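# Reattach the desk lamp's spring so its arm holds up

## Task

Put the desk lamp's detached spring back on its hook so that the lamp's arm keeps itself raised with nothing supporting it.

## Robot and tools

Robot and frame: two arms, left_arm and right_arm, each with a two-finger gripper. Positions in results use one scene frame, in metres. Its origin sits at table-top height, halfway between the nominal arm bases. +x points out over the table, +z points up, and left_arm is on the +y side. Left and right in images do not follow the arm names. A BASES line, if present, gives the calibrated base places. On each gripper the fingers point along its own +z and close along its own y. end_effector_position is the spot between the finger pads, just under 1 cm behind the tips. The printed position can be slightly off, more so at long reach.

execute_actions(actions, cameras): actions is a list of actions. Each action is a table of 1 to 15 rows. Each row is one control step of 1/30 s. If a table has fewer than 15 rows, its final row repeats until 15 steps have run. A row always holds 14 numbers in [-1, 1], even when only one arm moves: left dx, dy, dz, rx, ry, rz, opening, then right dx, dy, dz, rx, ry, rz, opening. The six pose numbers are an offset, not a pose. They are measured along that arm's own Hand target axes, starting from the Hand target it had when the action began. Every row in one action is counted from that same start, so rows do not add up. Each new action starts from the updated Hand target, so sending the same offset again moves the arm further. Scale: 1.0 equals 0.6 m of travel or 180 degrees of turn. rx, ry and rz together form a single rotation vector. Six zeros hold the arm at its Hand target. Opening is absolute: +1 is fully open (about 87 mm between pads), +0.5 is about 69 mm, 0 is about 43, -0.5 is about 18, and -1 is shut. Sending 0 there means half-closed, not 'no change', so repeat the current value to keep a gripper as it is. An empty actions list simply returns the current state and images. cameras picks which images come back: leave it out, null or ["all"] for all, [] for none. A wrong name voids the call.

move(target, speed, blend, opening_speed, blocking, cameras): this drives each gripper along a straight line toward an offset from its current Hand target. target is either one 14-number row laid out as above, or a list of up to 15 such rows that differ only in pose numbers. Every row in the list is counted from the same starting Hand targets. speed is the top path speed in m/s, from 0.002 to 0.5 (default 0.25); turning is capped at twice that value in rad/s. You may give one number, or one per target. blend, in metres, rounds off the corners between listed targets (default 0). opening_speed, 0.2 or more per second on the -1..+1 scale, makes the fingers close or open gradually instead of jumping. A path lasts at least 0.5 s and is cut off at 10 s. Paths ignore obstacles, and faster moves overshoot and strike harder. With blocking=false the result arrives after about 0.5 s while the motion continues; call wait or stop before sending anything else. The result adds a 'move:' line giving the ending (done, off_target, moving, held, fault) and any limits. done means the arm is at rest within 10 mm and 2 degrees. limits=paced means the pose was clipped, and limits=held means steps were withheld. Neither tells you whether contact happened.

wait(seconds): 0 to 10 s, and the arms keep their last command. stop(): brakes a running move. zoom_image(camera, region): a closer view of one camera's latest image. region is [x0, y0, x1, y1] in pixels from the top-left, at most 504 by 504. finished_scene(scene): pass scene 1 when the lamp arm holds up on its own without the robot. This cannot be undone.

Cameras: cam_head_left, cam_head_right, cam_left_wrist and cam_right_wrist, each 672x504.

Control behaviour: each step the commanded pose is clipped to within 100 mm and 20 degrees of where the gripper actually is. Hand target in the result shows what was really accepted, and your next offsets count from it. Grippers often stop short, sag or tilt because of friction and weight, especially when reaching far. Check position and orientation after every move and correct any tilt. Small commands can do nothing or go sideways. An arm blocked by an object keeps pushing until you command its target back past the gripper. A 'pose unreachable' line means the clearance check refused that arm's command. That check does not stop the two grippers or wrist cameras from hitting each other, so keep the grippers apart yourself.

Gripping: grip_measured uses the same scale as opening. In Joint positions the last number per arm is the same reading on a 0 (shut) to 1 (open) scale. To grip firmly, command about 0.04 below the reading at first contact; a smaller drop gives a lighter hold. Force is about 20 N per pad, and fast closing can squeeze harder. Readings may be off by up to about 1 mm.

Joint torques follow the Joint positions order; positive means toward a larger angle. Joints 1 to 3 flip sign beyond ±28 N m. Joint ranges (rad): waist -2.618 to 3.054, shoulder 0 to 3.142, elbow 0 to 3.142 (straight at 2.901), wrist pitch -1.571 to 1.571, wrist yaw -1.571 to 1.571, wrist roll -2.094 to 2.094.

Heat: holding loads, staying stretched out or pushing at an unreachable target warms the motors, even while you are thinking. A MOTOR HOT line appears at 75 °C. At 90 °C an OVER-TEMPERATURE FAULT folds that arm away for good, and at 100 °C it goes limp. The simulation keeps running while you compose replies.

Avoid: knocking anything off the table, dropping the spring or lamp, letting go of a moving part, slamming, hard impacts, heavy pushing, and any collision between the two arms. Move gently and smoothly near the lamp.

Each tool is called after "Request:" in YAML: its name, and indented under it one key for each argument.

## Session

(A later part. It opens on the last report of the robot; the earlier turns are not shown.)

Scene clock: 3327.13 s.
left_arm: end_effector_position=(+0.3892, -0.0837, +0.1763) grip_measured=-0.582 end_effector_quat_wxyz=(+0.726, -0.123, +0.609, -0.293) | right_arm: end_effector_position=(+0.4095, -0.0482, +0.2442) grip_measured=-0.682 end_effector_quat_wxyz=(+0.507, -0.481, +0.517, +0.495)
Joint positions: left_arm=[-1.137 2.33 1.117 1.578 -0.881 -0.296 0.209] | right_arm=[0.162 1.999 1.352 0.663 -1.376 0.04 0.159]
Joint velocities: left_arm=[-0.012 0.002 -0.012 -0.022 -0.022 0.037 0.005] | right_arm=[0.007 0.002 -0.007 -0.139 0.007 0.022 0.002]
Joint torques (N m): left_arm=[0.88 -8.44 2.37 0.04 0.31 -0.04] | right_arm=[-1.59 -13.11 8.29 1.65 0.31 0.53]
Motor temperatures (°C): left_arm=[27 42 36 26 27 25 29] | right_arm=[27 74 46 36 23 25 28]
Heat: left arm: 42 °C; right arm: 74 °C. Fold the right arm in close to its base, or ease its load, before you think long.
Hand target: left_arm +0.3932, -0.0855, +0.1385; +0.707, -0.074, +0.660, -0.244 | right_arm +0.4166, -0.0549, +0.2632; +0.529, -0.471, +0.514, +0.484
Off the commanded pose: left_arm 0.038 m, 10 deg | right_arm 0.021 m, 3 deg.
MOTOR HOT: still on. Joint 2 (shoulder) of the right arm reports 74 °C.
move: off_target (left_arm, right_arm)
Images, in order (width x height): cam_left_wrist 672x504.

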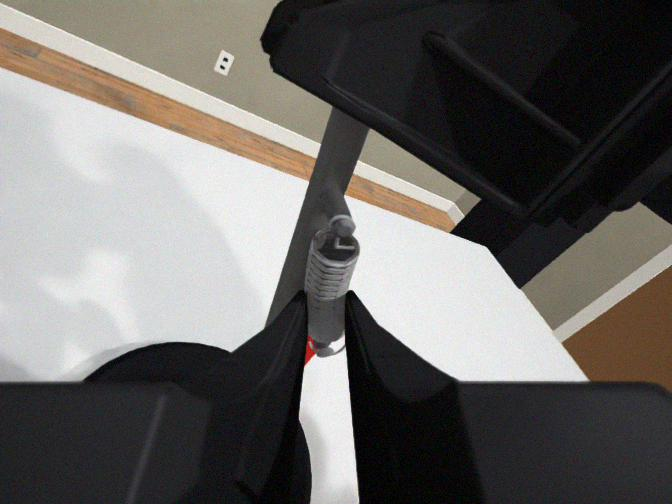

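Request:
move:
  target: [-0.025, 0, -0.003, 0, 0, 0, -0.7, 0, 0, 0, 0, 0, 0, -0.9]
  speed: 0.03
  cameras: ["cam_left_wrist"]

Request:
zoom_image:
  camera: "cam_left_wrist"
  region: [295, 310, 360, 360]

Scene clock: 3335.33 s.
left_arm: end_effector_position=(+0.3877, -0.0807, +0.1780) grip_measured=-0.582 end_effector_quat_wxyz=(+0.722, -0.106, +0.621, -0.284) | right_arm: end_effector_position=(+0.4095, -0.0482, +0.2442) grip_measured=-0.682 end_effector_quat_wxyz=(+0.507, -0.481, +0.517, +0.495)
Joint positions: left_arm=[-1.133 2.286 1.085 1.522 -0.863 -0.296 0.209] | right_arm=[0.162 1.999 1.352 0.663 -1.376 0.04 0.159]
Joint velocities: left_arm=[-0.002 0.007 -0.012 -0.007 0.007 0.007 0.033] | right_arm=[-0.022 -0.002 -0.007 -0.007 -0.037 0.051 -0.002]
Joint torques (N m): left_arm=[0.88 -9.21 2.82 0.32 0.16 -0.07] | right_arm=[-1.59 -13.12 8.31 1.65 0.3 0.53]
Motor temperatures (°C): left_arm=[27 44 36 26 27 25 29] | right_arm=[27 74 46 36 23 25 28]
Heat: left arm: 44 °C; right arm: 74 °C. Fold the right arm in close to its base, or ease its load, before you think long.
Hand target: left_arm +0.3912, -0.0788, +0.1519; +0.707, -0.074, +0.660, -0.244 | right_arm +0.4166, -0.0549, +0.2632; +0.529, -0.471, +0.514, +0.484
Off the commanded pose: left_arm 0.027 m, 8 deg | right_arm 0.021 m, 3 deg.
MOTOR HOT: still on. Joint 2 (shoulder) of the right arm reports 74 °C.
move: off_target (left_arm, right_arm)
Images, in order (width x height): cam_left_wrist 672x504.

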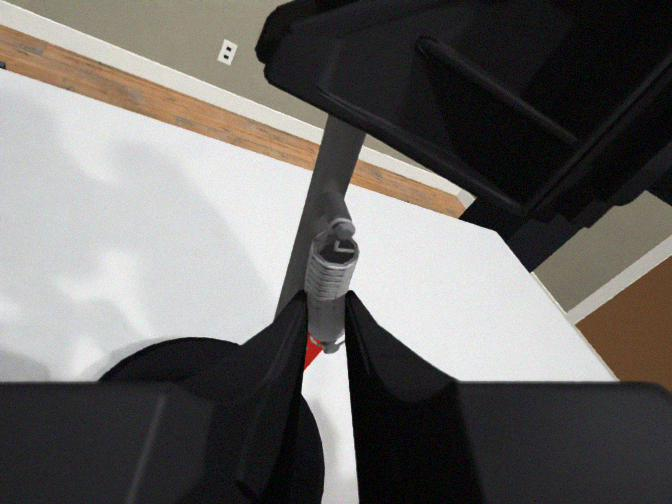

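Scaled by 7.754 from the camera's 672x504 image, which has a finer 960x720 frame.

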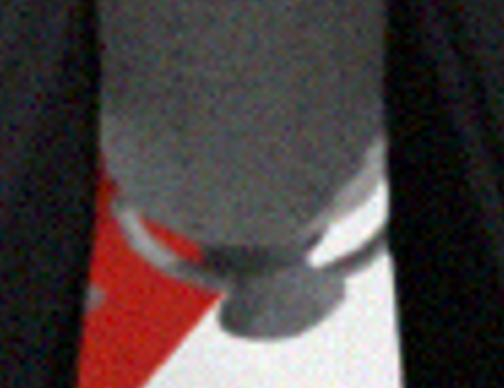

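Request:
move:
  target: [-0.02, -0.005, -0.001, 0, 0, 0, -0.7, 0, 0, 0, 0, 0, 0, -0.9]
  speed: 0.03
  cameras: ["cam_left_wrist"]

Request:
zoom_image:
  camera: "cam_left_wrist"
  region: [295, 310, 360, 360]

Scene clock: 3346.73 s.
left_arm: end_effector_position=(+0.3869, -0.0803, +0.1789) grip_measured=-0.582 end_effector_quat_wxyz=(+0.718, -0.093, +0.634, -0.273) | right_arm: end_effector_position=(+0.4095, -0.0482, +0.2442) grip_measured=-0.682 end_effector_quat_wxyz=(+0.507, -0.481, +0.517, +0.495)
Joint positions: left_arm=[-1.133 2.25 1.074 1.453 -0.859 -0.298 0.209] | right_arm=[0.162 1.999 1.352 0.663 -1.376 0.04 0.159]
Joint velocities: left_arm=[0.007 0.007 0.007 -0.007 -0.022 -0.022 0.005] | right_arm=[0.017 0.002 -0.002 0.007 -0.051 0.007 0.002]
Joint torques (N m): left_arm=[0.92 -9.92 3.15 0.65 0.11 -0.1] | right_arm=[-1.62 -13.14 8.29 1.64 0.3 0.54]
Motor temperatures (°C): left_arm=[27 46 36 26 27 25 29] | right_arm=[27 74 46 36 23 25 28]
Heat: left arm: 46 °C; right arm: 74 °C. Fold the right arm in close to its base, or ease its load, before you think long.
Hand target: left_arm +0.3898, -0.0763, +0.1639; +0.707, -0.074, +0.660, -0.244 | right_arm +0.4166, -0.0549, +0.2632; +0.529, -0.471, +0.514, +0.484
Off the commanded pose: left_arm 0.016 m, 5 deg | right_arm 0.021 m, 3 deg.
MOTOR HOT: still on. Joint 2 (shoulder) of the right arm reports 74 °C.
move: off_target (left_arm, right_arm)
Images, in order (width x height): cam_left_wrist 672x504.

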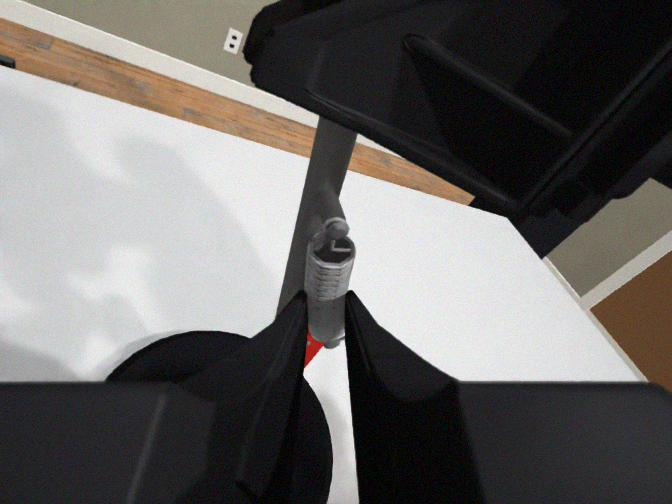

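Scaled by 7.754 from the camera's 672x504 image, which has a finer 960x720 frame.

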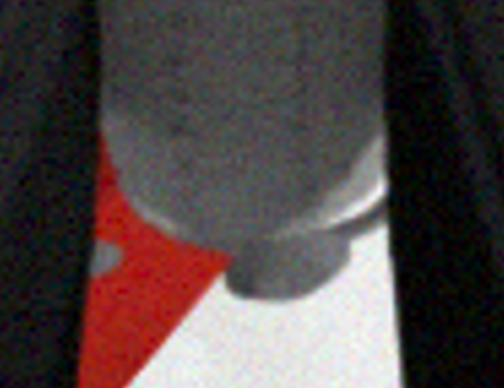

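Request:
move:
  target: [-0.02, -0.003, -0.001, 0, 0, 0, -0.7, 0, 0, 0, 0, 0, 0, -0.9]
  speed: 0.03
  cameras: ["cam_left_wrist"]

Request:
zoom_image:
  camera: "cam_left_wrist"
  region: [295, 310, 360, 360]

Scene clock: 3357.67 s.
left_arm: end_effector_position=(+0.3852, -0.0795, +0.1798) grip_measured=-0.582 end_effector_quat_wxyz=(+0.712, -0.081, +0.646, -0.264) | right_arm: end_effector_position=(+0.4095, -0.0482, +0.2442) grip_measured=-0.682 end_effector_quat_wxyz=(+0.507, -0.481, +0.517, +0.495)
Joint positions: left_arm=[-1.133 2.215 1.06 1.389 -0.851 -0.302 0.209] | right_arm=[0.162 1.999 1.352 0.663 -1.376 0.04 0.159]
Joint velocities: left_arm=[0.012 -0.022 -0.007 0.007 -0.022 0.022 0.005] | right_arm=[-0.027 0.002 -0.022 0.066 -0.007 -0.037 0.009]
Joint torques (N m): left_arm=[1.09 -10.58 3.33 0.97 0.04 -0.07] | right_arm=[-1.62 -13.14 8.28 1.64 0.31 0.53]
Motor temperatures (°C): left_arm=[27 49 36 26 27 25 29] | right_arm=[27 74 46 36 23 25 28]
Heat: left arm: 49 °C; right arm: 74 °C. Fold the right arm in close to its base, or ease its load, before you think long.
Hand target: left_arm +0.3887, -0.0728, +0.1757; +0.707, -0.074, +0.659, -0.244 | right_arm +0.4166, -0.0549, +0.2632; +0.529, -0.471, +0.514, +0.484
Off the commanded pose: left_arm 0.009 m, 3 deg | right_arm 0.021 m, 3 deg.
MOTOR HOT: still on. Joint 2 (shoulder) of the right arm reports 74 °C.
move: off_target (left_arm, right_arm)
Images, in order (width x height): cam_left_wrist 672x504.

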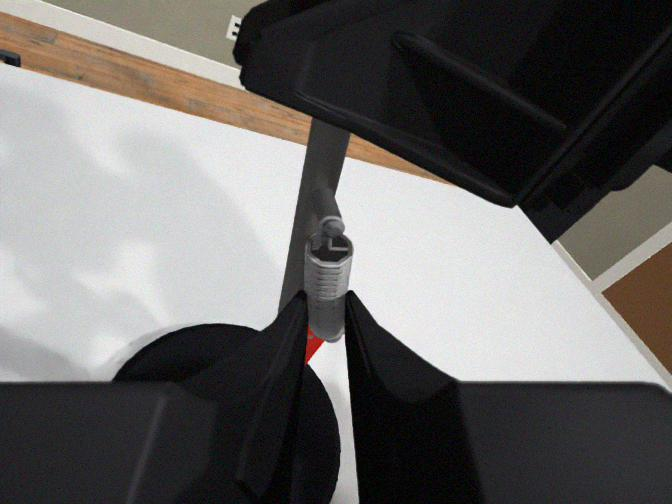

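Scaled by 7.754 from the camera's 672x504 image, which has a finer 960x720 frame.

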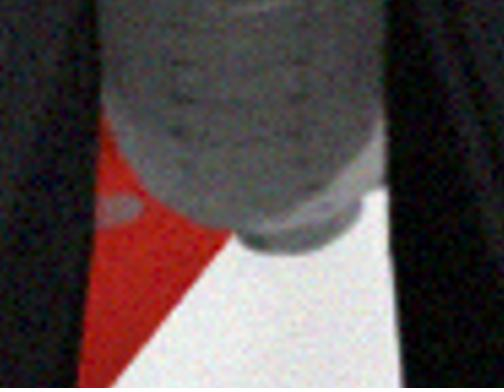

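Request:
move:
  target: [0.0004, 0.0016, 0.0097, 0, 0, 0, -0.7, 0, 0, 0, 0, 0, 0, -0.9]
  speed: 0.03
  cameras: ["cam_left_wrist"]

Request:
zoom_image:
  camera: "cam_left_wrist"
  region: [295, 310, 360, 360]

Scene clock: 3379.30 s.
left_arm: end_effector_position=(+0.3884, -0.0786, +0.1794) grip_measured=-0.582 end_effector_quat_wxyz=(+0.711, -0.079, +0.646, -0.265) | right_arm: end_effector_position=(+0.4095, -0.0482, +0.2442) grip_measured=-0.682 end_effector_quat_wxyz=(+0.507, -0.481, +0.517, +0.495)
Joint positions: left_arm=[-1.123 2.215 1.06 1.385 -0.837 -0.306 0.209] | right_arm=[0.162 1.999 1.352 0.663 -1.376 0.04 0.159]
Joint velocities: left_arm=[0.002 0.002 -0.022 0.007 0.066 -0.007 -0.005] | right_arm=[-0.017 -0.017 0.007 -0.007 0.007 0.051 -0.022]
Joint torques (N m): left_arm=[1.36 -10.1 4.46 0.91 0.03 -0.06] | right_arm=[-1.61 -13.14 8.29 1.65 0.31 0.54]
Motor temperatures (°C): left_arm=[27 51 35 26 27 25 29] | right_arm=[27 75 46 36 23 25 28]
Heat: left arm: 51 °C; right arm: 75 °C. Fold the right arm in close to its base, or ease its load, before you think long.
Hand target: left_arm +0.3945, -0.0733, +0.1756; +0.707, -0.074, +0.660, -0.244 | right_arm +0.4166, -0.0549, +0.2632; +0.529, -0.471, +0.514, +0.484
Off the commanded pose: left_arm 0.009 m, 3 deg | right_arm 0.021 m, 3 deg.
MOTOR HOT: still on. Joint 2 (shoulder) of the right arm reports 75 °C.
move: off_target (left_arm, right_arm)
Images, in order (width x height): cam_left_wrist 672x504.

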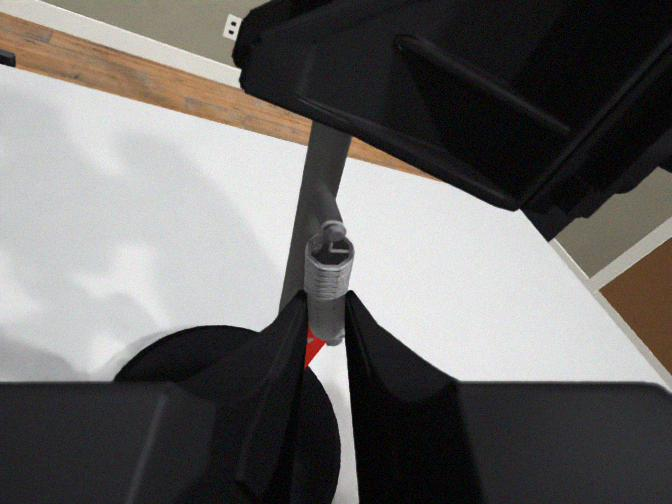

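Scaled by 7.754 from the camera's 672x504 image, which has a finer 960x720 frame.

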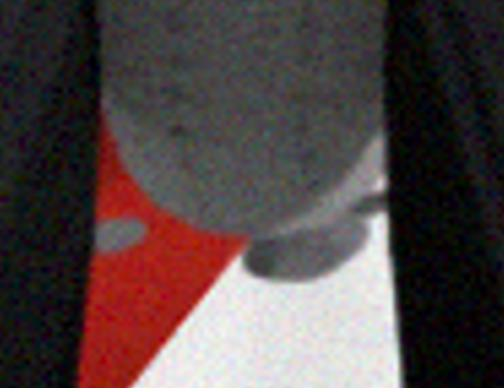

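Request:
move:
  target: [-0.0050, -0.0110, 0.003, 0, 0, 0, -0.7, 0, 0, 0, 0, 0, 0, -0.9]
  speed: 0.03
  cameras: ["cam_left_wrist"]

Request:
zoom_image:
  camera: "cam_left_wrist"
  region: [295, 310, 360, 360]

Scene clock: 3385.23 s.
left_arm: end_effector_position=(+0.3901, -0.0803, +0.1801) grip_measured=-0.582 end_effector_quat_wxyz=(+0.711, -0.079, +0.648, -0.262) | right_arm: end_effector_position=(+0.4095, -0.0482, +0.2442) grip_measured=-0.682 end_effector_quat_wxyz=(+0.507, -0.481, +0.517, +0.495)
Joint positions: left_arm=[-1.123 2.215 1.074 1.364 -0.841 -0.307 0.209] | right_arm=[0.162 1.999 1.352 0.663 -1.376 0.04 0.159]
Joint velocities: left_arm=[-0.007 -0.002 0.007 -0.022 -0.007 -0.007 -0.005] | right_arm=[-0.017 -0.007 -0.007 -0.037 0.022 -0.095 0.002]
Joint torques (N m): left_arm=[0.83 -10.54 5.24 0.86 0 -0.04] | right_arm=[-1.61 -13.12 8.28 1.65 0.3 0.54]
Motor temperatures (°C): left_arm=[27 52 36 26 27 25 29] | right_arm=[27 75 46 36 23 25 28]
Heat: left arm: 52 °C; right arm: 75 °C. Fold the right arm in close to its base, or ease its load, before you think long.
Hand target: left_arm +0.3948, -0.0781, +0.1812; +0.707, -0.074, +0.660, -0.244 | right_arm +0.4166, -0.0549, +0.2632; +0.529, -0.471, +0.514, +0.484
Off the commanded pose: left_arm 0.005 m, 3 deg | right_arm 0.021 m, 3 deg.
MOTOR HOT: still on. Joint 2 (shoulder) of the right arm reports 75 °C.
move: off_target (left_arm, right_arm)
Images, in order (width x height): cam_left_wrist 672x504.

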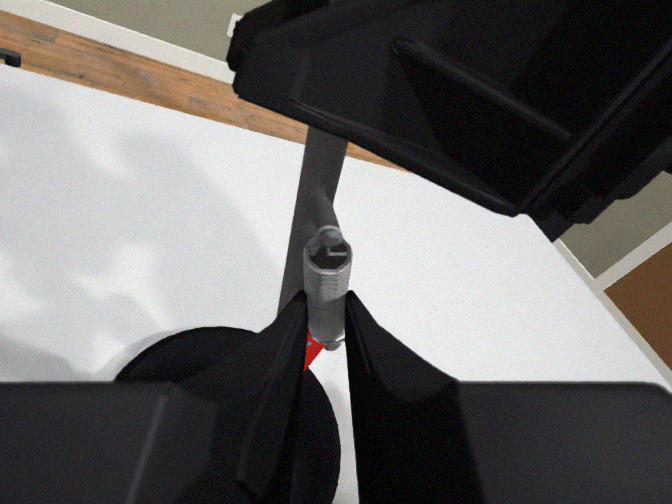

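Scaled by 7.754 from the camera's 672x504 image, which has a finer 960x720 frame.

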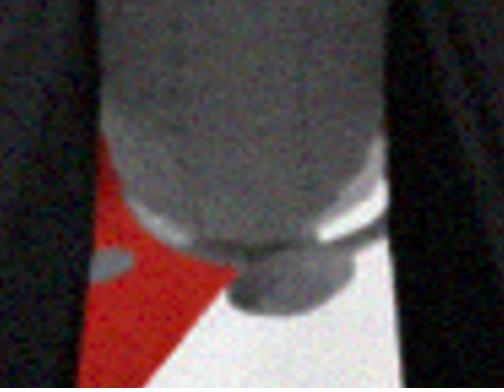

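Request:
move:
  target: [-0.0133, -0.003, -0.003, 0, 0, 0, -0.7, 0, 0, 0, 0, 0, 0, -0.9]
  speed: 0.03
  cameras: ["cam_left_wrist"]

Request:
zoom_image:
  camera: "cam_left_wrist"
  region: [295, 310, 360, 360]

Scene clock: 3430.40 s.
left_arm: end_effector_position=(+0.3901, -0.0799, +0.1813) grip_measured=-0.582 end_effector_quat_wxyz=(+0.707, -0.072, +0.656, -0.252) | right_arm: end_effector_position=(+0.4108, -0.0482, +0.2442) grip_measured=-0.682 end_effector_quat_wxyz=(+0.509, -0.479, +0.519, +0.493)
Joint positions: left_arm=[-1.123 2.191 1.074 1.311 -0.842 -0.307 0.209] | right_arm=[0.162 1.999 1.352 0.663 -1.369 0.04 0.159]
Joint velocities: left_arm=[-0.007 -0.007 0.017 0.081 0.081 0.022 -0.011] | right_arm=[-0.032 -0.002 -0.002 -0.022 -0.022 -0.022 0.005]
Joint torques (N m): left_arm=[0.62 -11.07 4.52 1.18 -0.02 -0.04] | right_arm=[-1.58 -13.08 8.29 1.68 0.22 0.55]
Motor temperatures (°C): left_arm=[27 54 37 26 27 25 29] | right_arm=[27 75 46 36 23 25 28]
Heat: left arm: 54 °C; right arm: 75 °C. Fold the right arm in close to its base, or ease its load, before you think long.
Hand target: left_arm +0.3925, -0.0760, +0.1889; +0.707, -0.074, +0.660, -0.244 | right_arm +0.4166, -0.0549, +0.2632; +0.529, -0.471, +0.514, +0.484
Off the commanded pose: left_arm 0.009 m, 1 deg | right_arm 0.021 m, 3 deg.
MOTOR HOT: still on. Joint 2 (shoulder) of the right arm reports 75 °C.
move: off_target (right_arm)
Images, in order (width x height): cam_left_wrist 672x504.

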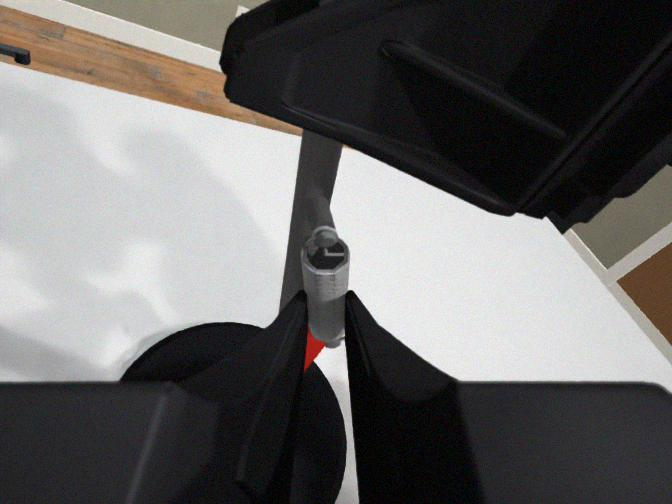

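Scaled by 7.754 from the camera's 672x504 image, which has a finer 960x720 frame.

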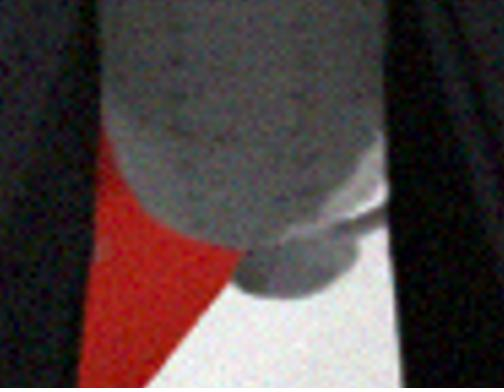

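Request:
move:
  target: [-0.0133, -0.002, 0.000, 0, 0, 0, -0.7, 0, 0, 0, 0, 0, 0, -0.9]
  speed: 0.03
  cameras: ["cam_left_wrist"]

Request:
zoom_image:
  camera: "cam_left_wrist"
  region: [295, 310, 360, 360]

Scene clock: 3451.73 s.
left_arm: end_effector_position=(+0.3898, -0.0794, +0.1827) grip_measured=-0.582 end_effector_quat_wxyz=(+0.704, -0.066, +0.663, -0.245) | right_arm: end_effector_position=(+0.4108, -0.0482, +0.2442) grip_measured=-0.682 end_effector_quat_wxyz=(+0.509, -0.479, +0.519, +0.493)
Joint positions: left_arm=[-1.123 2.171 1.074 1.265 -0.842 -0.307 0.209] | right_arm=[0.162 1.999 1.352 0.663 -1.369 0.04 0.159]
Joint velocities: left_arm=[-0.017 -0.002 -0.012 -0.022 0.022 0.022 -0.014] | right_arm=[0.017 0.002 0.012 0.022 -0.007 0.051 -0.005]
Joint torques (N m): left_arm=[0.81 -11.63 4.18 1.42 -0.01 -0.06] | right_arm=[-1.58 -13.08 8.28 1.67 0.22 0.55]
Motor temperatures (°C): left_arm=[27 55 37 27 27 25 29] | right_arm=[27 75 46 36 23 25 28]
Heat: left arm: 55 °C; right arm: 75 °C. Fold the right arm in close to its base, or ease its load, before you think long.
Hand target: left_arm +0.3921, -0.0737, +0.1967; +0.707, -0.074, +0.660, -0.244 | right_arm +0.4166, -0.0549, +0.2632; +0.529, -0.471, +0.514, +0.484
Off the commanded pose: left_arm 0.015 m, 1 deg | right_arm 0.021 m, 3 deg.
MOTOR HOT: still on. Joint 2 (shoulder) of the right arm reports 75 °C.
move: off_target (left_arm, right_arm)
Images, in order (width x height): cam_left_wrist 672x504.

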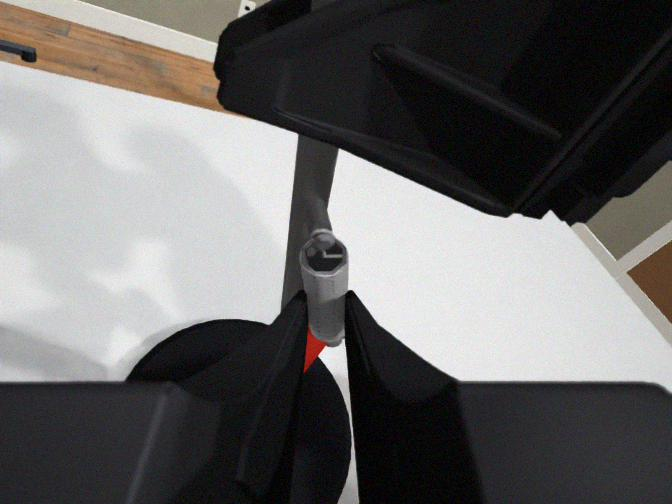

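Scaled by 7.754 from the camera's 672x504 image, which has a finer 960x720 frame.

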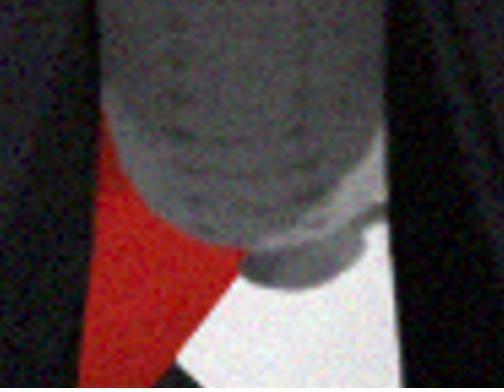

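Request:
wait:
  seconds: 0.2

Request:
zoom_image:
  camera: "cam_head_right"
  region: [310, 210, 380, 270]

Request:
zoom_image:
  camera: "cam_left_wrist"
  region: [290, 220, 370, 300]

Scene clock: 3466.30 s.
left_arm: end_effector_position=(+0.3898, -0.0794, +0.1828) grip_measured=-0.582 end_effector_quat_wxyz=(+0.704, -0.066, +0.663, -0.245) | right_arm: end_effector_position=(+0.4108, -0.0482, +0.2442) grip_measured=-0.682 end_effector_quat_wxyz=(+0.509, -0.479, +0.519, +0.493)
Joint positions: left_arm=[-1.123 2.17 1.074 1.265 -0.842 -0.307 0.209] | right_arm=[0.162 1.999 1.352 0.663 -1.369 0.04 0.159]
Joint velocities: left_arm=[0.007 0.002 0.012 -0.051 -0.051 0.022 0.008] | right_arm=[-0.012 -0.012 -0.012 0.022 -0.022 -0.022 -0.002]
Joint torques (N m): left_arm=[0.79 -11.66 4.18 1.43 -0.01 -0.07] | right_arm=[-1.61 -13.09 8.28 1.67 0.22 0.55]
Motor temperatures (°C): left_arm=[27 60 37 28 27 25 29] | right_arm=[27 74 46 36 23 25 28]
Heat: left arm: 60 °C; right arm: 74 °C. Fold the right arm in close to its base, or ease its load, before you think long.
Hand target: left_arm +0.3921, -0.0737, +0.1968; +0.707, -0.074, +0.660, -0.244 | right_arm +0.4166, -0.0549, +0.2632; +0.529, -0.471, +0.514, +0.484
Tool commands: left_gripper/opening=-0.7 right_gripper/opening=-0.9
Off the commanded pose: left_arm 0.015 m, 1 deg | right_arm 0.021 m, 3 deg.
MOTOR HOT: still on. Joint 2 (shoulder) of the right arm reports 74 °C.
wait: 0.20 s; at rest from the start

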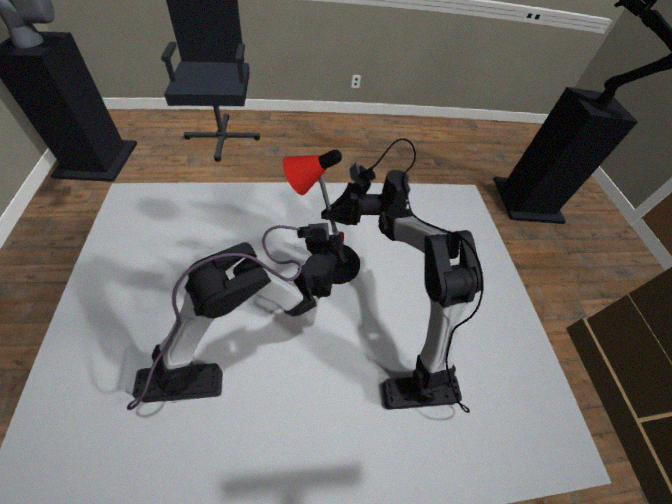

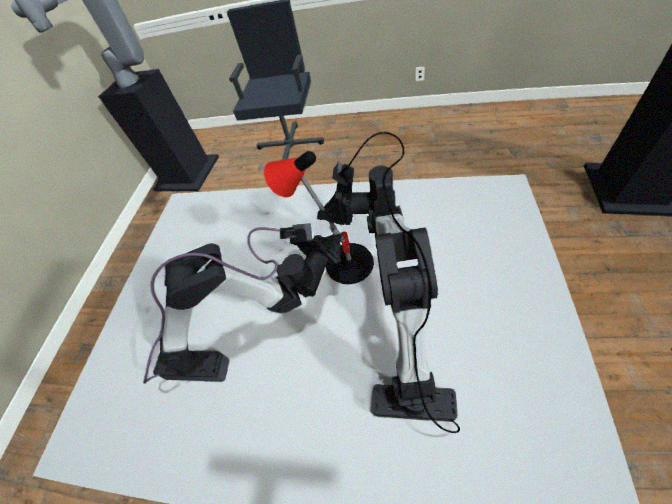

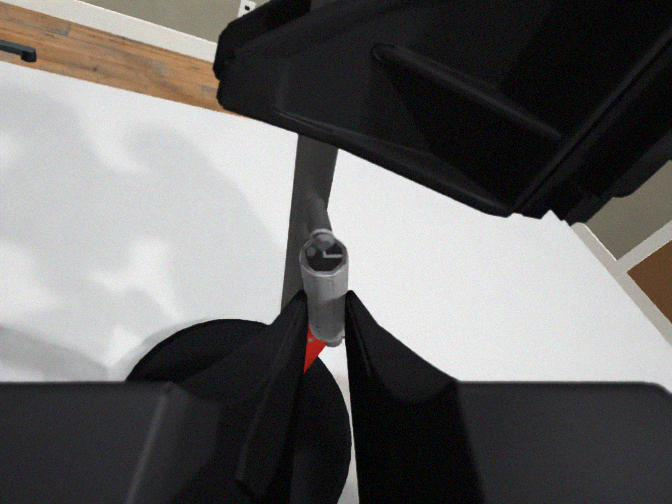

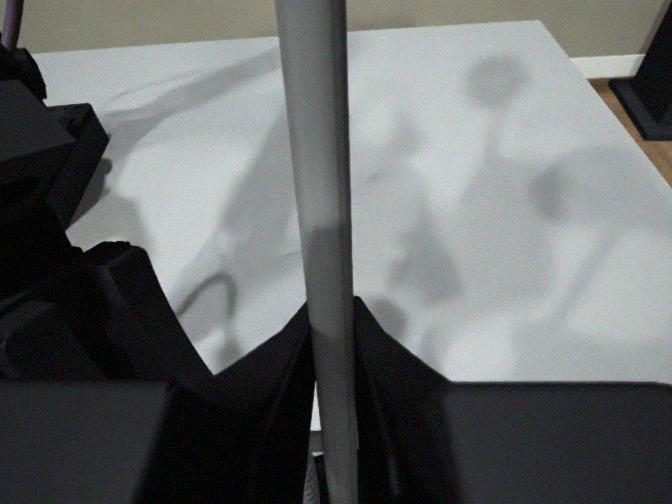

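Scaled by 7.200 from the camera's 672x504 image, which has a finer 960x720 frame.

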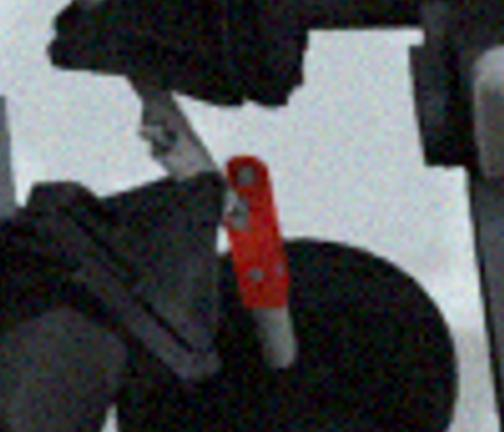

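Scaled by 6.300 from the camera's 672x504 image, which has a finer 960x720 frame.

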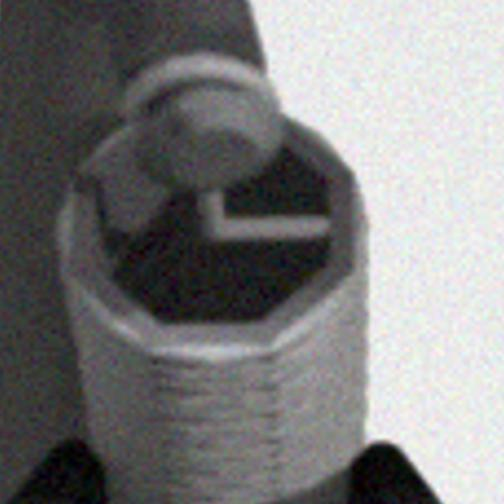

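Request:
move:
  target: [0.0142, 0.001, -0.002, 0, 0, 0, -0.56, 0, 0, 0, 0, 0, 0, -0.9]
  speed: 0.03
  opening_speed: 0.2
  cameras: ["cam_left_wrist"]

Request:
zoom_image:
  camera: "cam_left_wrist"
  region: [280, 300, 380, 370]

Scene clock: 3496.17 s.
left_arm: end_effector_position=(+0.3898, -0.0792, +0.1827) grip_measured=-0.560 end_effector_quat_wxyz=(+0.704, -0.066, +0.663, -0.244) | right_arm: end_effector_position=(+0.4108, -0.0482, +0.2442) grip_measured=-0.682 end_effector_quat_wxyz=(+0.509, -0.479, +0.519, +0.493)
Joint positions: left_arm=[-1.123 2.17 1.074 1.264 -0.843 -0.307 0.22] | right_arm=[0.162 1.999 1.352 0.663 -1.369 0.04 0.159]
Joint velocities: left_arm=[0.017 0.002 -0.027 -0.022 0.022 -0.022 0.02] | right_arm=[-0.032 -0.007 -0.007 0.007 -0.066 0.007 -0.002]
Joint torques (N m): left_arm=[0.32 -9.48 4.6 1.65 -0.05 -0.07] | right_arm=[-1.57 -13.08 8.28 1.67 0.22 0.55]
Motor temperatures (°C): left_arm=[27 66 37 29 27 25 29] | right_arm=[27 74 46 36 23 25 28]
Heat: left arm: 66 °C; right arm: 74 °C. Fold the right arm in close to its base, or ease its load, before you think long.
Hand target: left_arm +0.3912, -0.0764, +0.1886; +0.707, -0.074, +0.660, -0.244 | right_arm +0.4166, -0.0549, +0.2632; +0.529, -0.471, +0.514, +0.484
Off the commanded pose: left_arm 0.007 m, 1 deg | right_arm 0.021 m, 3 deg.
MOTOR HOT: still on. Joint 2 (shoulder) of the right arm reports 74 °C.
move: off_target (right_arm)
Images, in order (width x height): cam_left_wrist 672x504.

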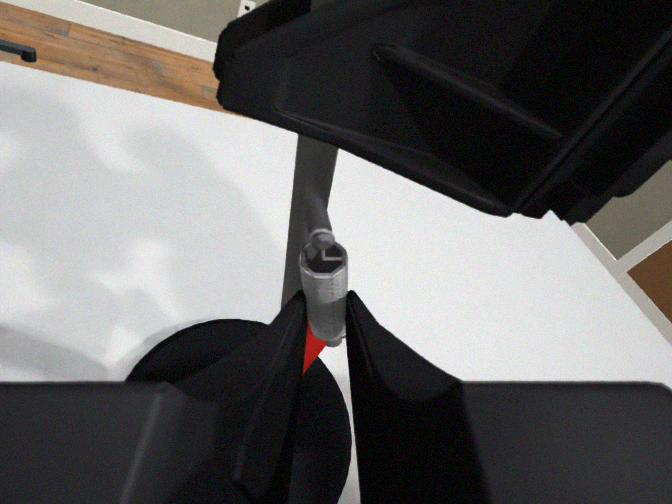

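Scaled by 5.040 from the camera's 672x504 image, which has a finer 960x720 frame.

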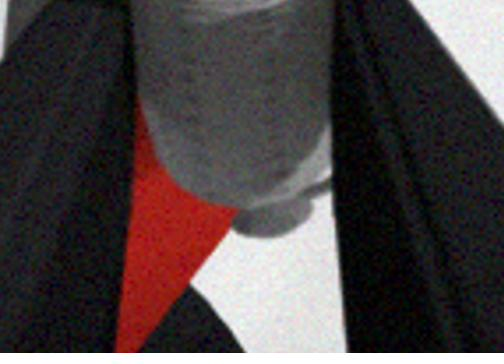

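Request:
move:
  target: [0, 0, 0, 0, 0, 0, -0.4, 0, 0, 0, 0, 0, 0, -0.9]
  speed: 0.03
  opening_speed: 0.2
  cameras: ["cam_left_wrist"]

Request:
zoom_image:
  camera: "cam_left_wrist"
  region: [280, 300, 380, 370]

Scene clock: 3500.10 s.
left_arm: end_effector_position=(+0.3901, -0.0785, +0.1826) grip_measured=-0.400 end_effector_quat_wxyz=(+0.705, -0.067, +0.663, -0.243) | right_arm: end_effector_position=(+0.4108, -0.0482, +0.2442) grip_measured=-0.682 end_effector_quat_wxyz=(+0.509, -0.479, +0.519, +0.493)
Joint positions: left_arm=[-1.123 2.17 1.074 1.264 -0.847 -0.307 0.3] | right_arm=[0.162 1.999 1.352 0.663 -1.369 0.04 0.159]
Joint velocities: left_arm=[-0.002 -0.007 -0.002 -0.007 0.007 -0.066 -0.001] | right_arm=[0.007 -0.002 0.012 0.037 -0.051 0.007 -0.005]
Joint torques (N m): left_arm=[0.34 -9.47 4.59 1.65 -0.01 -0.06] | right_arm=[-1.61 -13.08 8.29 1.67 0.22 0.55]
Motor temperatures (°C): left_arm=[27 65 37 29 27 25 29] | right_arm=[27 75 46 36 23 25 28]
Heat: left arm: 65 °C; right arm: 75 °C. Fold the right arm in close to its base, or ease its load, before you think long.
Hand target: left_arm +0.3912, -0.0765, +0.1886; +0.707, -0.074, +0.660, -0.244 | right_arm +0.4166, -0.0549, +0.2632; +0.529, -0.471, +0.514, +0.484
Off the commanded pose: left_arm 0.006 m, 1 deg | right_arm 0.021 m, 3 deg.
MOTOR HOT: still on. Joint 2 (shoulder) of the right arm reports 75 °C.
move: off_target (right_arm)
Images, in order (width x height): cam_left_wrist 672x504.

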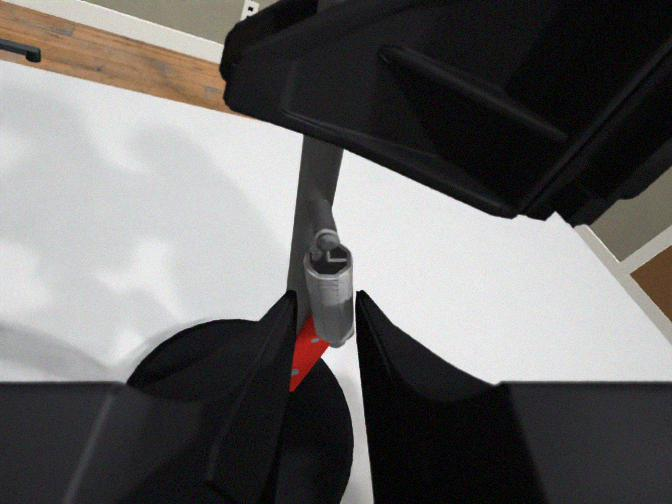

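Scaled by 5.040 from the camera's 672x504 image, which has a finer 960x720 frame.

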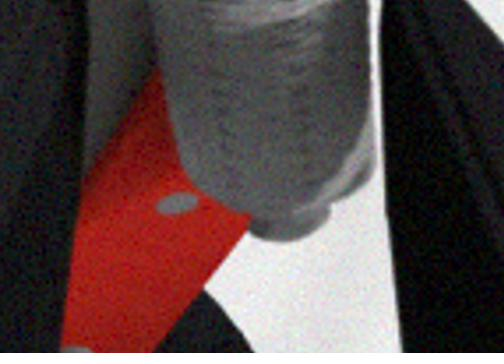

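Request:
move:
  target: [0, 0, 0, 0, 0, 0, 0.0, 0, 0, 0, 0, 0, 0, -0.9]
  speed: 0.03
  opening_speed: 0.3
  cameras: ["cam_left_wrist"]

Request:
zoom_image:
  camera: "cam_left_wrist"
  region: [270, 210, 400, 370]

Scene clock: 3506.80 s.
left_arm: end_effector_position=(+0.3901, -0.0784, +0.1826) grip_measured=+0.000 end_effector_quat_wxyz=(+0.705, -0.068, +0.663, -0.243) | right_arm: end_effector_position=(+0.4108, -0.0482, +0.2442) grip_measured=-0.682 end_effector_quat_wxyz=(+0.509, -0.479, +0.519, +0.493)
Joint positions: left_arm=[-1.123 2.17 1.074 1.264 -0.848 -0.307 0.5] | right_arm=[0.162 1.999 1.352 0.663 -1.369 0.04 0.159]
Joint velocities: left_arm=[0.002 0.002 -0.012 -0.037 -0.007 -0.007 0.006] | right_arm=[-0.007 -0.012 0.007 0.051 -0.007 -0.066 -0.009]
Joint torques (N m): left_arm=[0.32 -9.47 4.59 1.65 -0.01 -0.06] | right_arm=[-1.58 -13.07 8.28 1.67 0.22 0.54]
Motor temperatures (°C): left_arm=[27 64 37 29 27 25 29] | right_arm=[27 75 46 36 23 25 28]
Heat: left arm: 64 °C; right arm: 75 °C. Fold the right arm in close to its base, or ease its load, before you think long.
Hand target: left_arm +0.3912, -0.0765, +0.1886; +0.707, -0.074, +0.660, -0.244 | right_arm +0.4166, -0.0549, +0.2632; +0.529, -0.471, +0.514, +0.484
Off the commanded pose: left_arm 0.006 m, 1 deg | right_arm 0.021 m, 3 deg.
MOTOR HOT: still on. Joint 2 (shoulder) of the right arm reports 75 °C.
move: off_target (right_arm)
Images, in order (width x height): cam_left_wrist 672x504.

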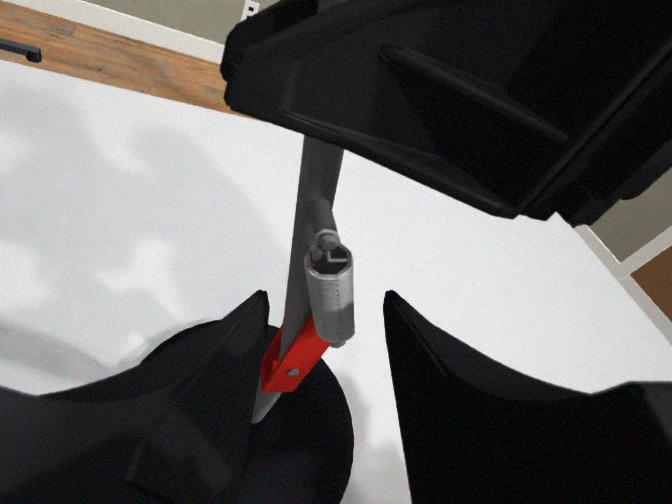

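Scaled by 3.150 from the camera's 672x504 image, which has a finer 960x720 frame.

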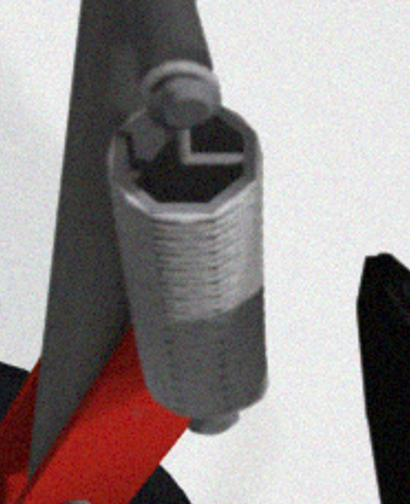

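Request:
move:
  target: [0, 0, -0.1, 0, 0, 0, 0.0, 0, 0, 0, 0, 0, 0, -0.9]
  speed: 0.06
  cameras: ["cam_left_wrist", "cam_head_right"]

Request:
zoom_image:
  camera: "cam_left_wrist"
  region: [250, 180, 400, 360]

Scene clock: 3514.83 s.
left_arm: end_effector_position=(+0.3353, -0.0647, +0.1602) grip_measured=+0.000 end_effector_quat_wxyz=(+0.701, -0.059, +0.673, -0.227) | right_arm: end_effector_position=(+0.4108, -0.0482, +0.2442) grip_measured=-0.682 end_effector_quat_wxyz=(+0.509, -0.479, +0.519, +0.493)
Joint positions: left_arm=[-1.238 2.141 0.909 1.385 -0.969 -0.275 0.5] | right_arm=[0.162 1.999 1.352 0.663 -1.369 0.04 0.159]
Joint velocities: left_arm=[-0.012 -0.012 -0.002 -0.037 -0.007 -0.037 -0.004] | right_arm=[0.002 -0.007 0.007 -0.051 -0.051 -0.066 -0.015]
Joint torques (N m): left_arm=[-0.46 -11 3.78 1.81 0 0] | right_arm=[-1.58 -13.07 8.28 1.67 0.22 0.55]
Motor temperatures (°C): left_arm=[27 64 37 30 27 25 28] | right_arm=[27 75 46 36 23 25 28]
Heat: left arm: 64 °C; right arm: 75 °C. Fold the right arm in close to its base, or ease its load, before you think long.
Hand target: left_arm +0.3326, -0.0643, +0.1820; +0.707, -0.074, +0.660, -0.244 | right_arm +0.4166, -0.0549, +0.2632; +0.529, -0.471, +0.514, +0.484
Off the commanded pose: left_arm 0.021 m, 3 deg | right_arm 0.021 m, 3 deg.
MOTOR HOT: still on. Joint 2 (shoulder) of the right arm reports 75 °C.
move: off_target (left_arm, right_arm)
Images, in order (width x height): cam_head_right 672x504, cam_left_wrist 672x504.

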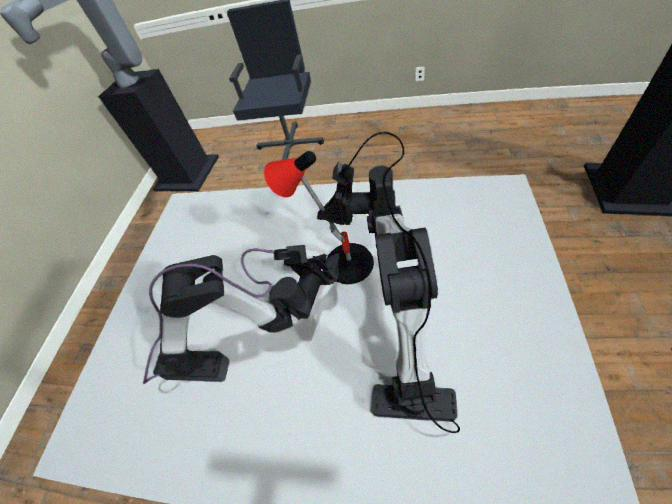

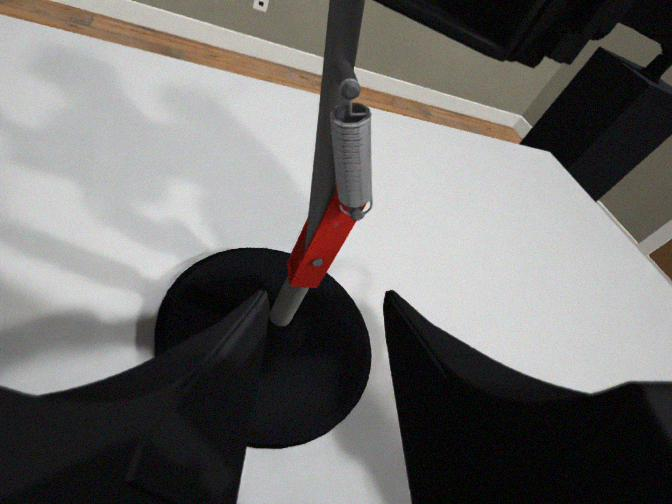

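Scaled by 2.800 from the camera's 672x504 image, which has a finer 960x720 frame.

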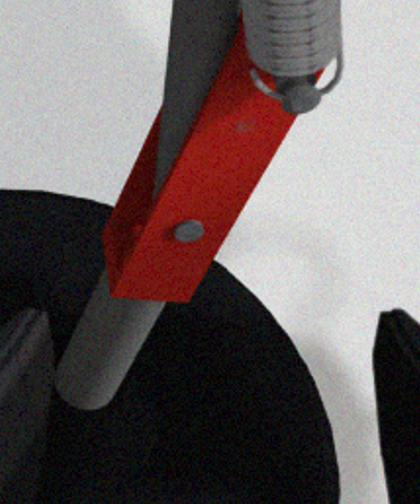

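Request:
zoom_image:
  camera: "cam_left_wrist"
  region: [315, 180, 395, 240]

Scaled by 6.300 from the camera's 672x504 image, which has a finer 960x720 frame.

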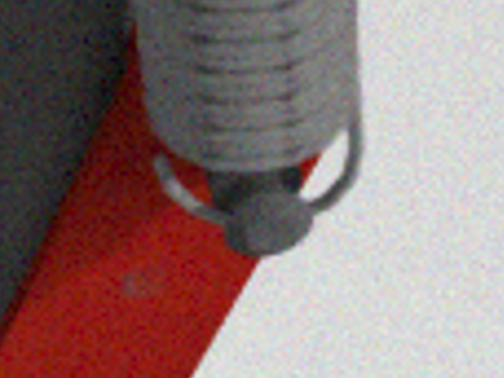

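Request:
move:
  target: [-0.061, -0.0253, -0.1307, 0, 0, 0, 0.0, 0, 0, 0, 0, 0, 0, -0.9]
  speed: 0.1
  cameras: ["cam_left_wrist", "cam_right_wrist"]

Scene clock: 3552.10 s.
left_arm: end_effector_position=(+0.2540, -0.0486, +0.1988) grip_measured=+0.000 end_effector_quat_wxyz=(+0.705, -0.060, +0.667, -0.231) | right_arm: end_effector_position=(+0.4108, -0.0482, +0.2442) grip_measured=-0.682 end_effector_quat_wxyz=(+0.509, -0.479, +0.519, +0.493)
Joint positions: left_arm=[-1.448 1.956 0.76 1.459 -1.171 -0.162 0.5] | right_arm=[0.162 1.999 1.352 0.663 -1.369 0.04 0.159]
Joint velocities: left_arm=[0.002 0.012 -0.002 0.022 -0.022 0.022 -0.001] | right_arm=[0.017 -0.017 0.002 0.007 0.037 0.037 0.005]
Joint torques (N m): left_arm=[-0.36 -9.07 3.79 1.6 0.04 -0.02] | right_arm=[-1.59 -13.08 8.29 1.67 0.22 0.55]
Motor temperatures (°C): left_arm=[27 60 36 32 27 25 28] | right_arm=[27 75 46 36 23 25 28]
Heat: left arm: 60 °C; right arm: 75 °C. Fold the right arm in close to its base, or ease its load, before you think long.
Hand target: left_arm +0.2519, -0.0464, +0.2131; +0.707, -0.074, +0.660, -0.244 | right_arm +0.4166, -0.0549, +0.2632; +0.529, -0.471, +0.514, +0.484
Off the commanded pose: left_arm 0.014 m, 2 deg | right_arm 0.021 m, 3 deg.
MOTOR HOT: still on. Joint 2 (shoulder) of the right arm reports 75 °C.
move: off_target (left_arm, right_arm)
Images, in order (width x height): cam_left_wrist 672x504, cam_right_wrist 672x504.

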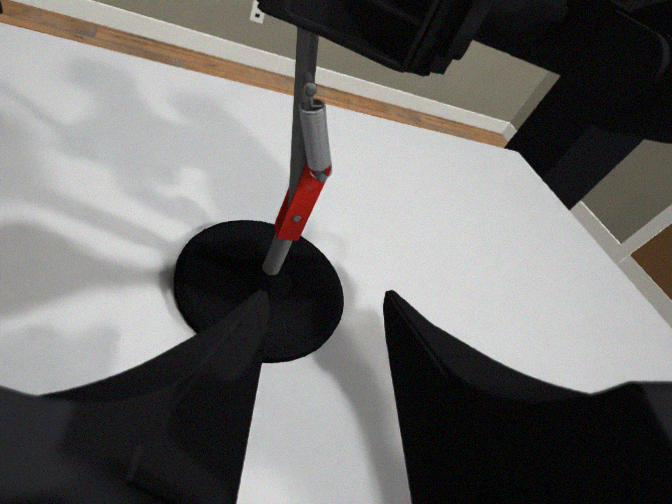

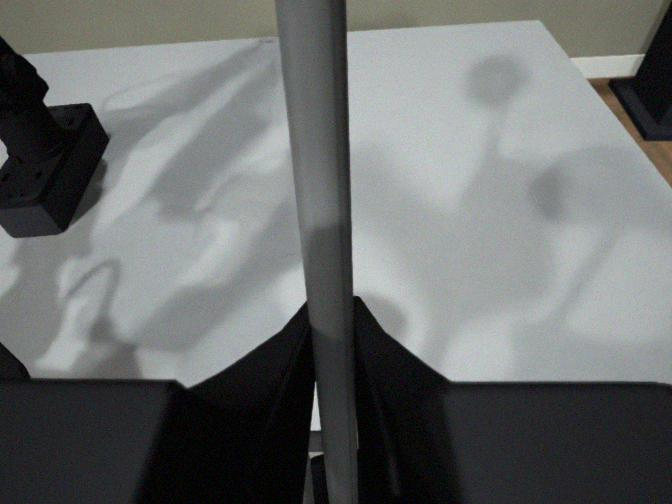

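Request:
move:
  target: [0, 0, 0, 0, 0, 0, 0.0, 0, 0, 0, 0, 0, 0, -0.70]
  speed: 0.05
  opening_speed: 0.2
  cameras: ["cam_left_wrist", "cam_right_wrist"]

Request:
zoom_image:
  camera: "cam_left_wrist"
  region: [220, 20, 400, 250]

Scene clock: 3556.83 s.
left_arm: end_effector_position=(+0.2541, -0.0483, +0.1989) grip_measured=+0.000 end_effector_quat_wxyz=(+0.706, -0.060, +0.667, -0.230) | right_arm: end_effector_position=(+0.4108, -0.0482, +0.2442) grip_measured=-0.682 end_effector_quat_wxyz=(+0.509, -0.479, +0.519, +0.493)
Joint positions: left_arm=[-1.448 1.956 0.76 1.461 -1.172 -0.161 0.5] | right_arm=[0.162 1.999 1.352 0.663 -1.369 0.04 0.159]
Joint velocities: left_arm=[-0.007 -0.002 0.002 -0.037 -0.051 -0.081 -0.004] | right_arm=[-0.002 0.022 -0.002 0.066 0.007 -0.007 0.005]
Joint torques (N m): left_arm=[-0.36 -9.06 3.82 1.6 0.05 -0.01] | right_arm=[-1.61 -13.07 8.29 1.67 0.22 0.55]
Motor temperatures (°C): left_arm=[27 59 36 31 27 25 28] | right_arm=[27 75 46 36 23 25 28]
Heat: left arm: 59 °C; right arm: 75 °C. Fold the right arm in close to its base, or ease its load, before you think long.
Hand target: left_arm +0.2519, -0.0464, +0.2131; +0.707, -0.074, +0.660, -0.244 | right_arm +0.4166, -0.0549, +0.2632; +0.529, -0.471, +0.514, +0.484
Off the commanded pose: left_arm 0.015 m, 2 deg | right_arm 0.021 m, 3 deg.
MOTOR HOT: still on. Joint 2 (shoulder) of the right arm reports 75 °C.
move: off_target (left_arm, right_arm)
Images, in order (width x height): cam_left_wrist 672x504, cam_right_wrist 672x504.

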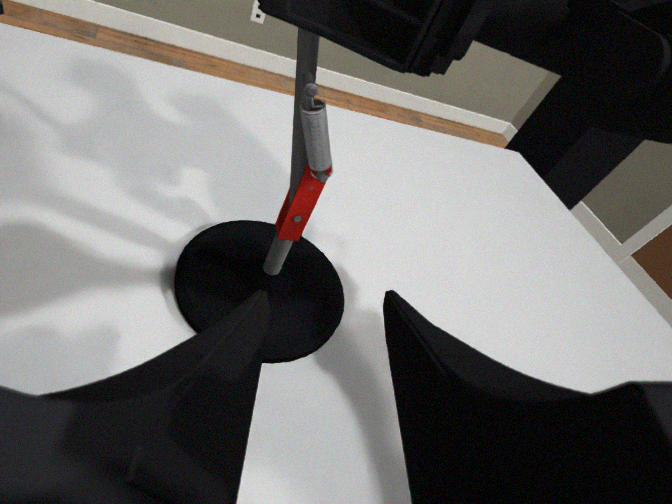

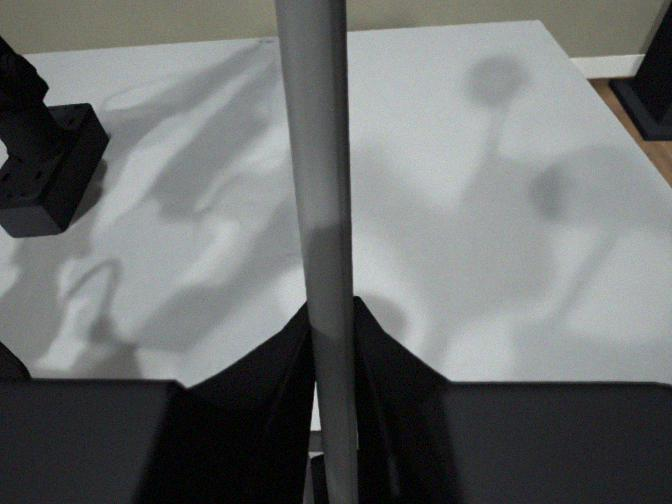

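Scaled by 2.191 from the camera's 672x504 image, which has a finer 960x720 frame.

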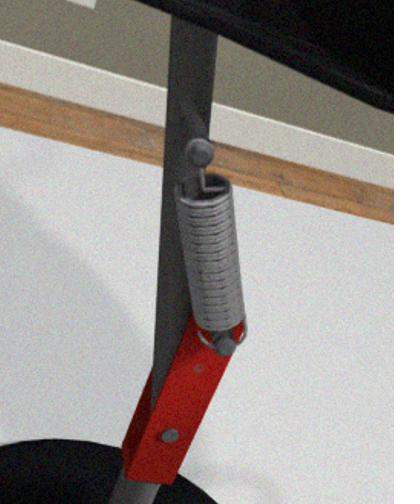

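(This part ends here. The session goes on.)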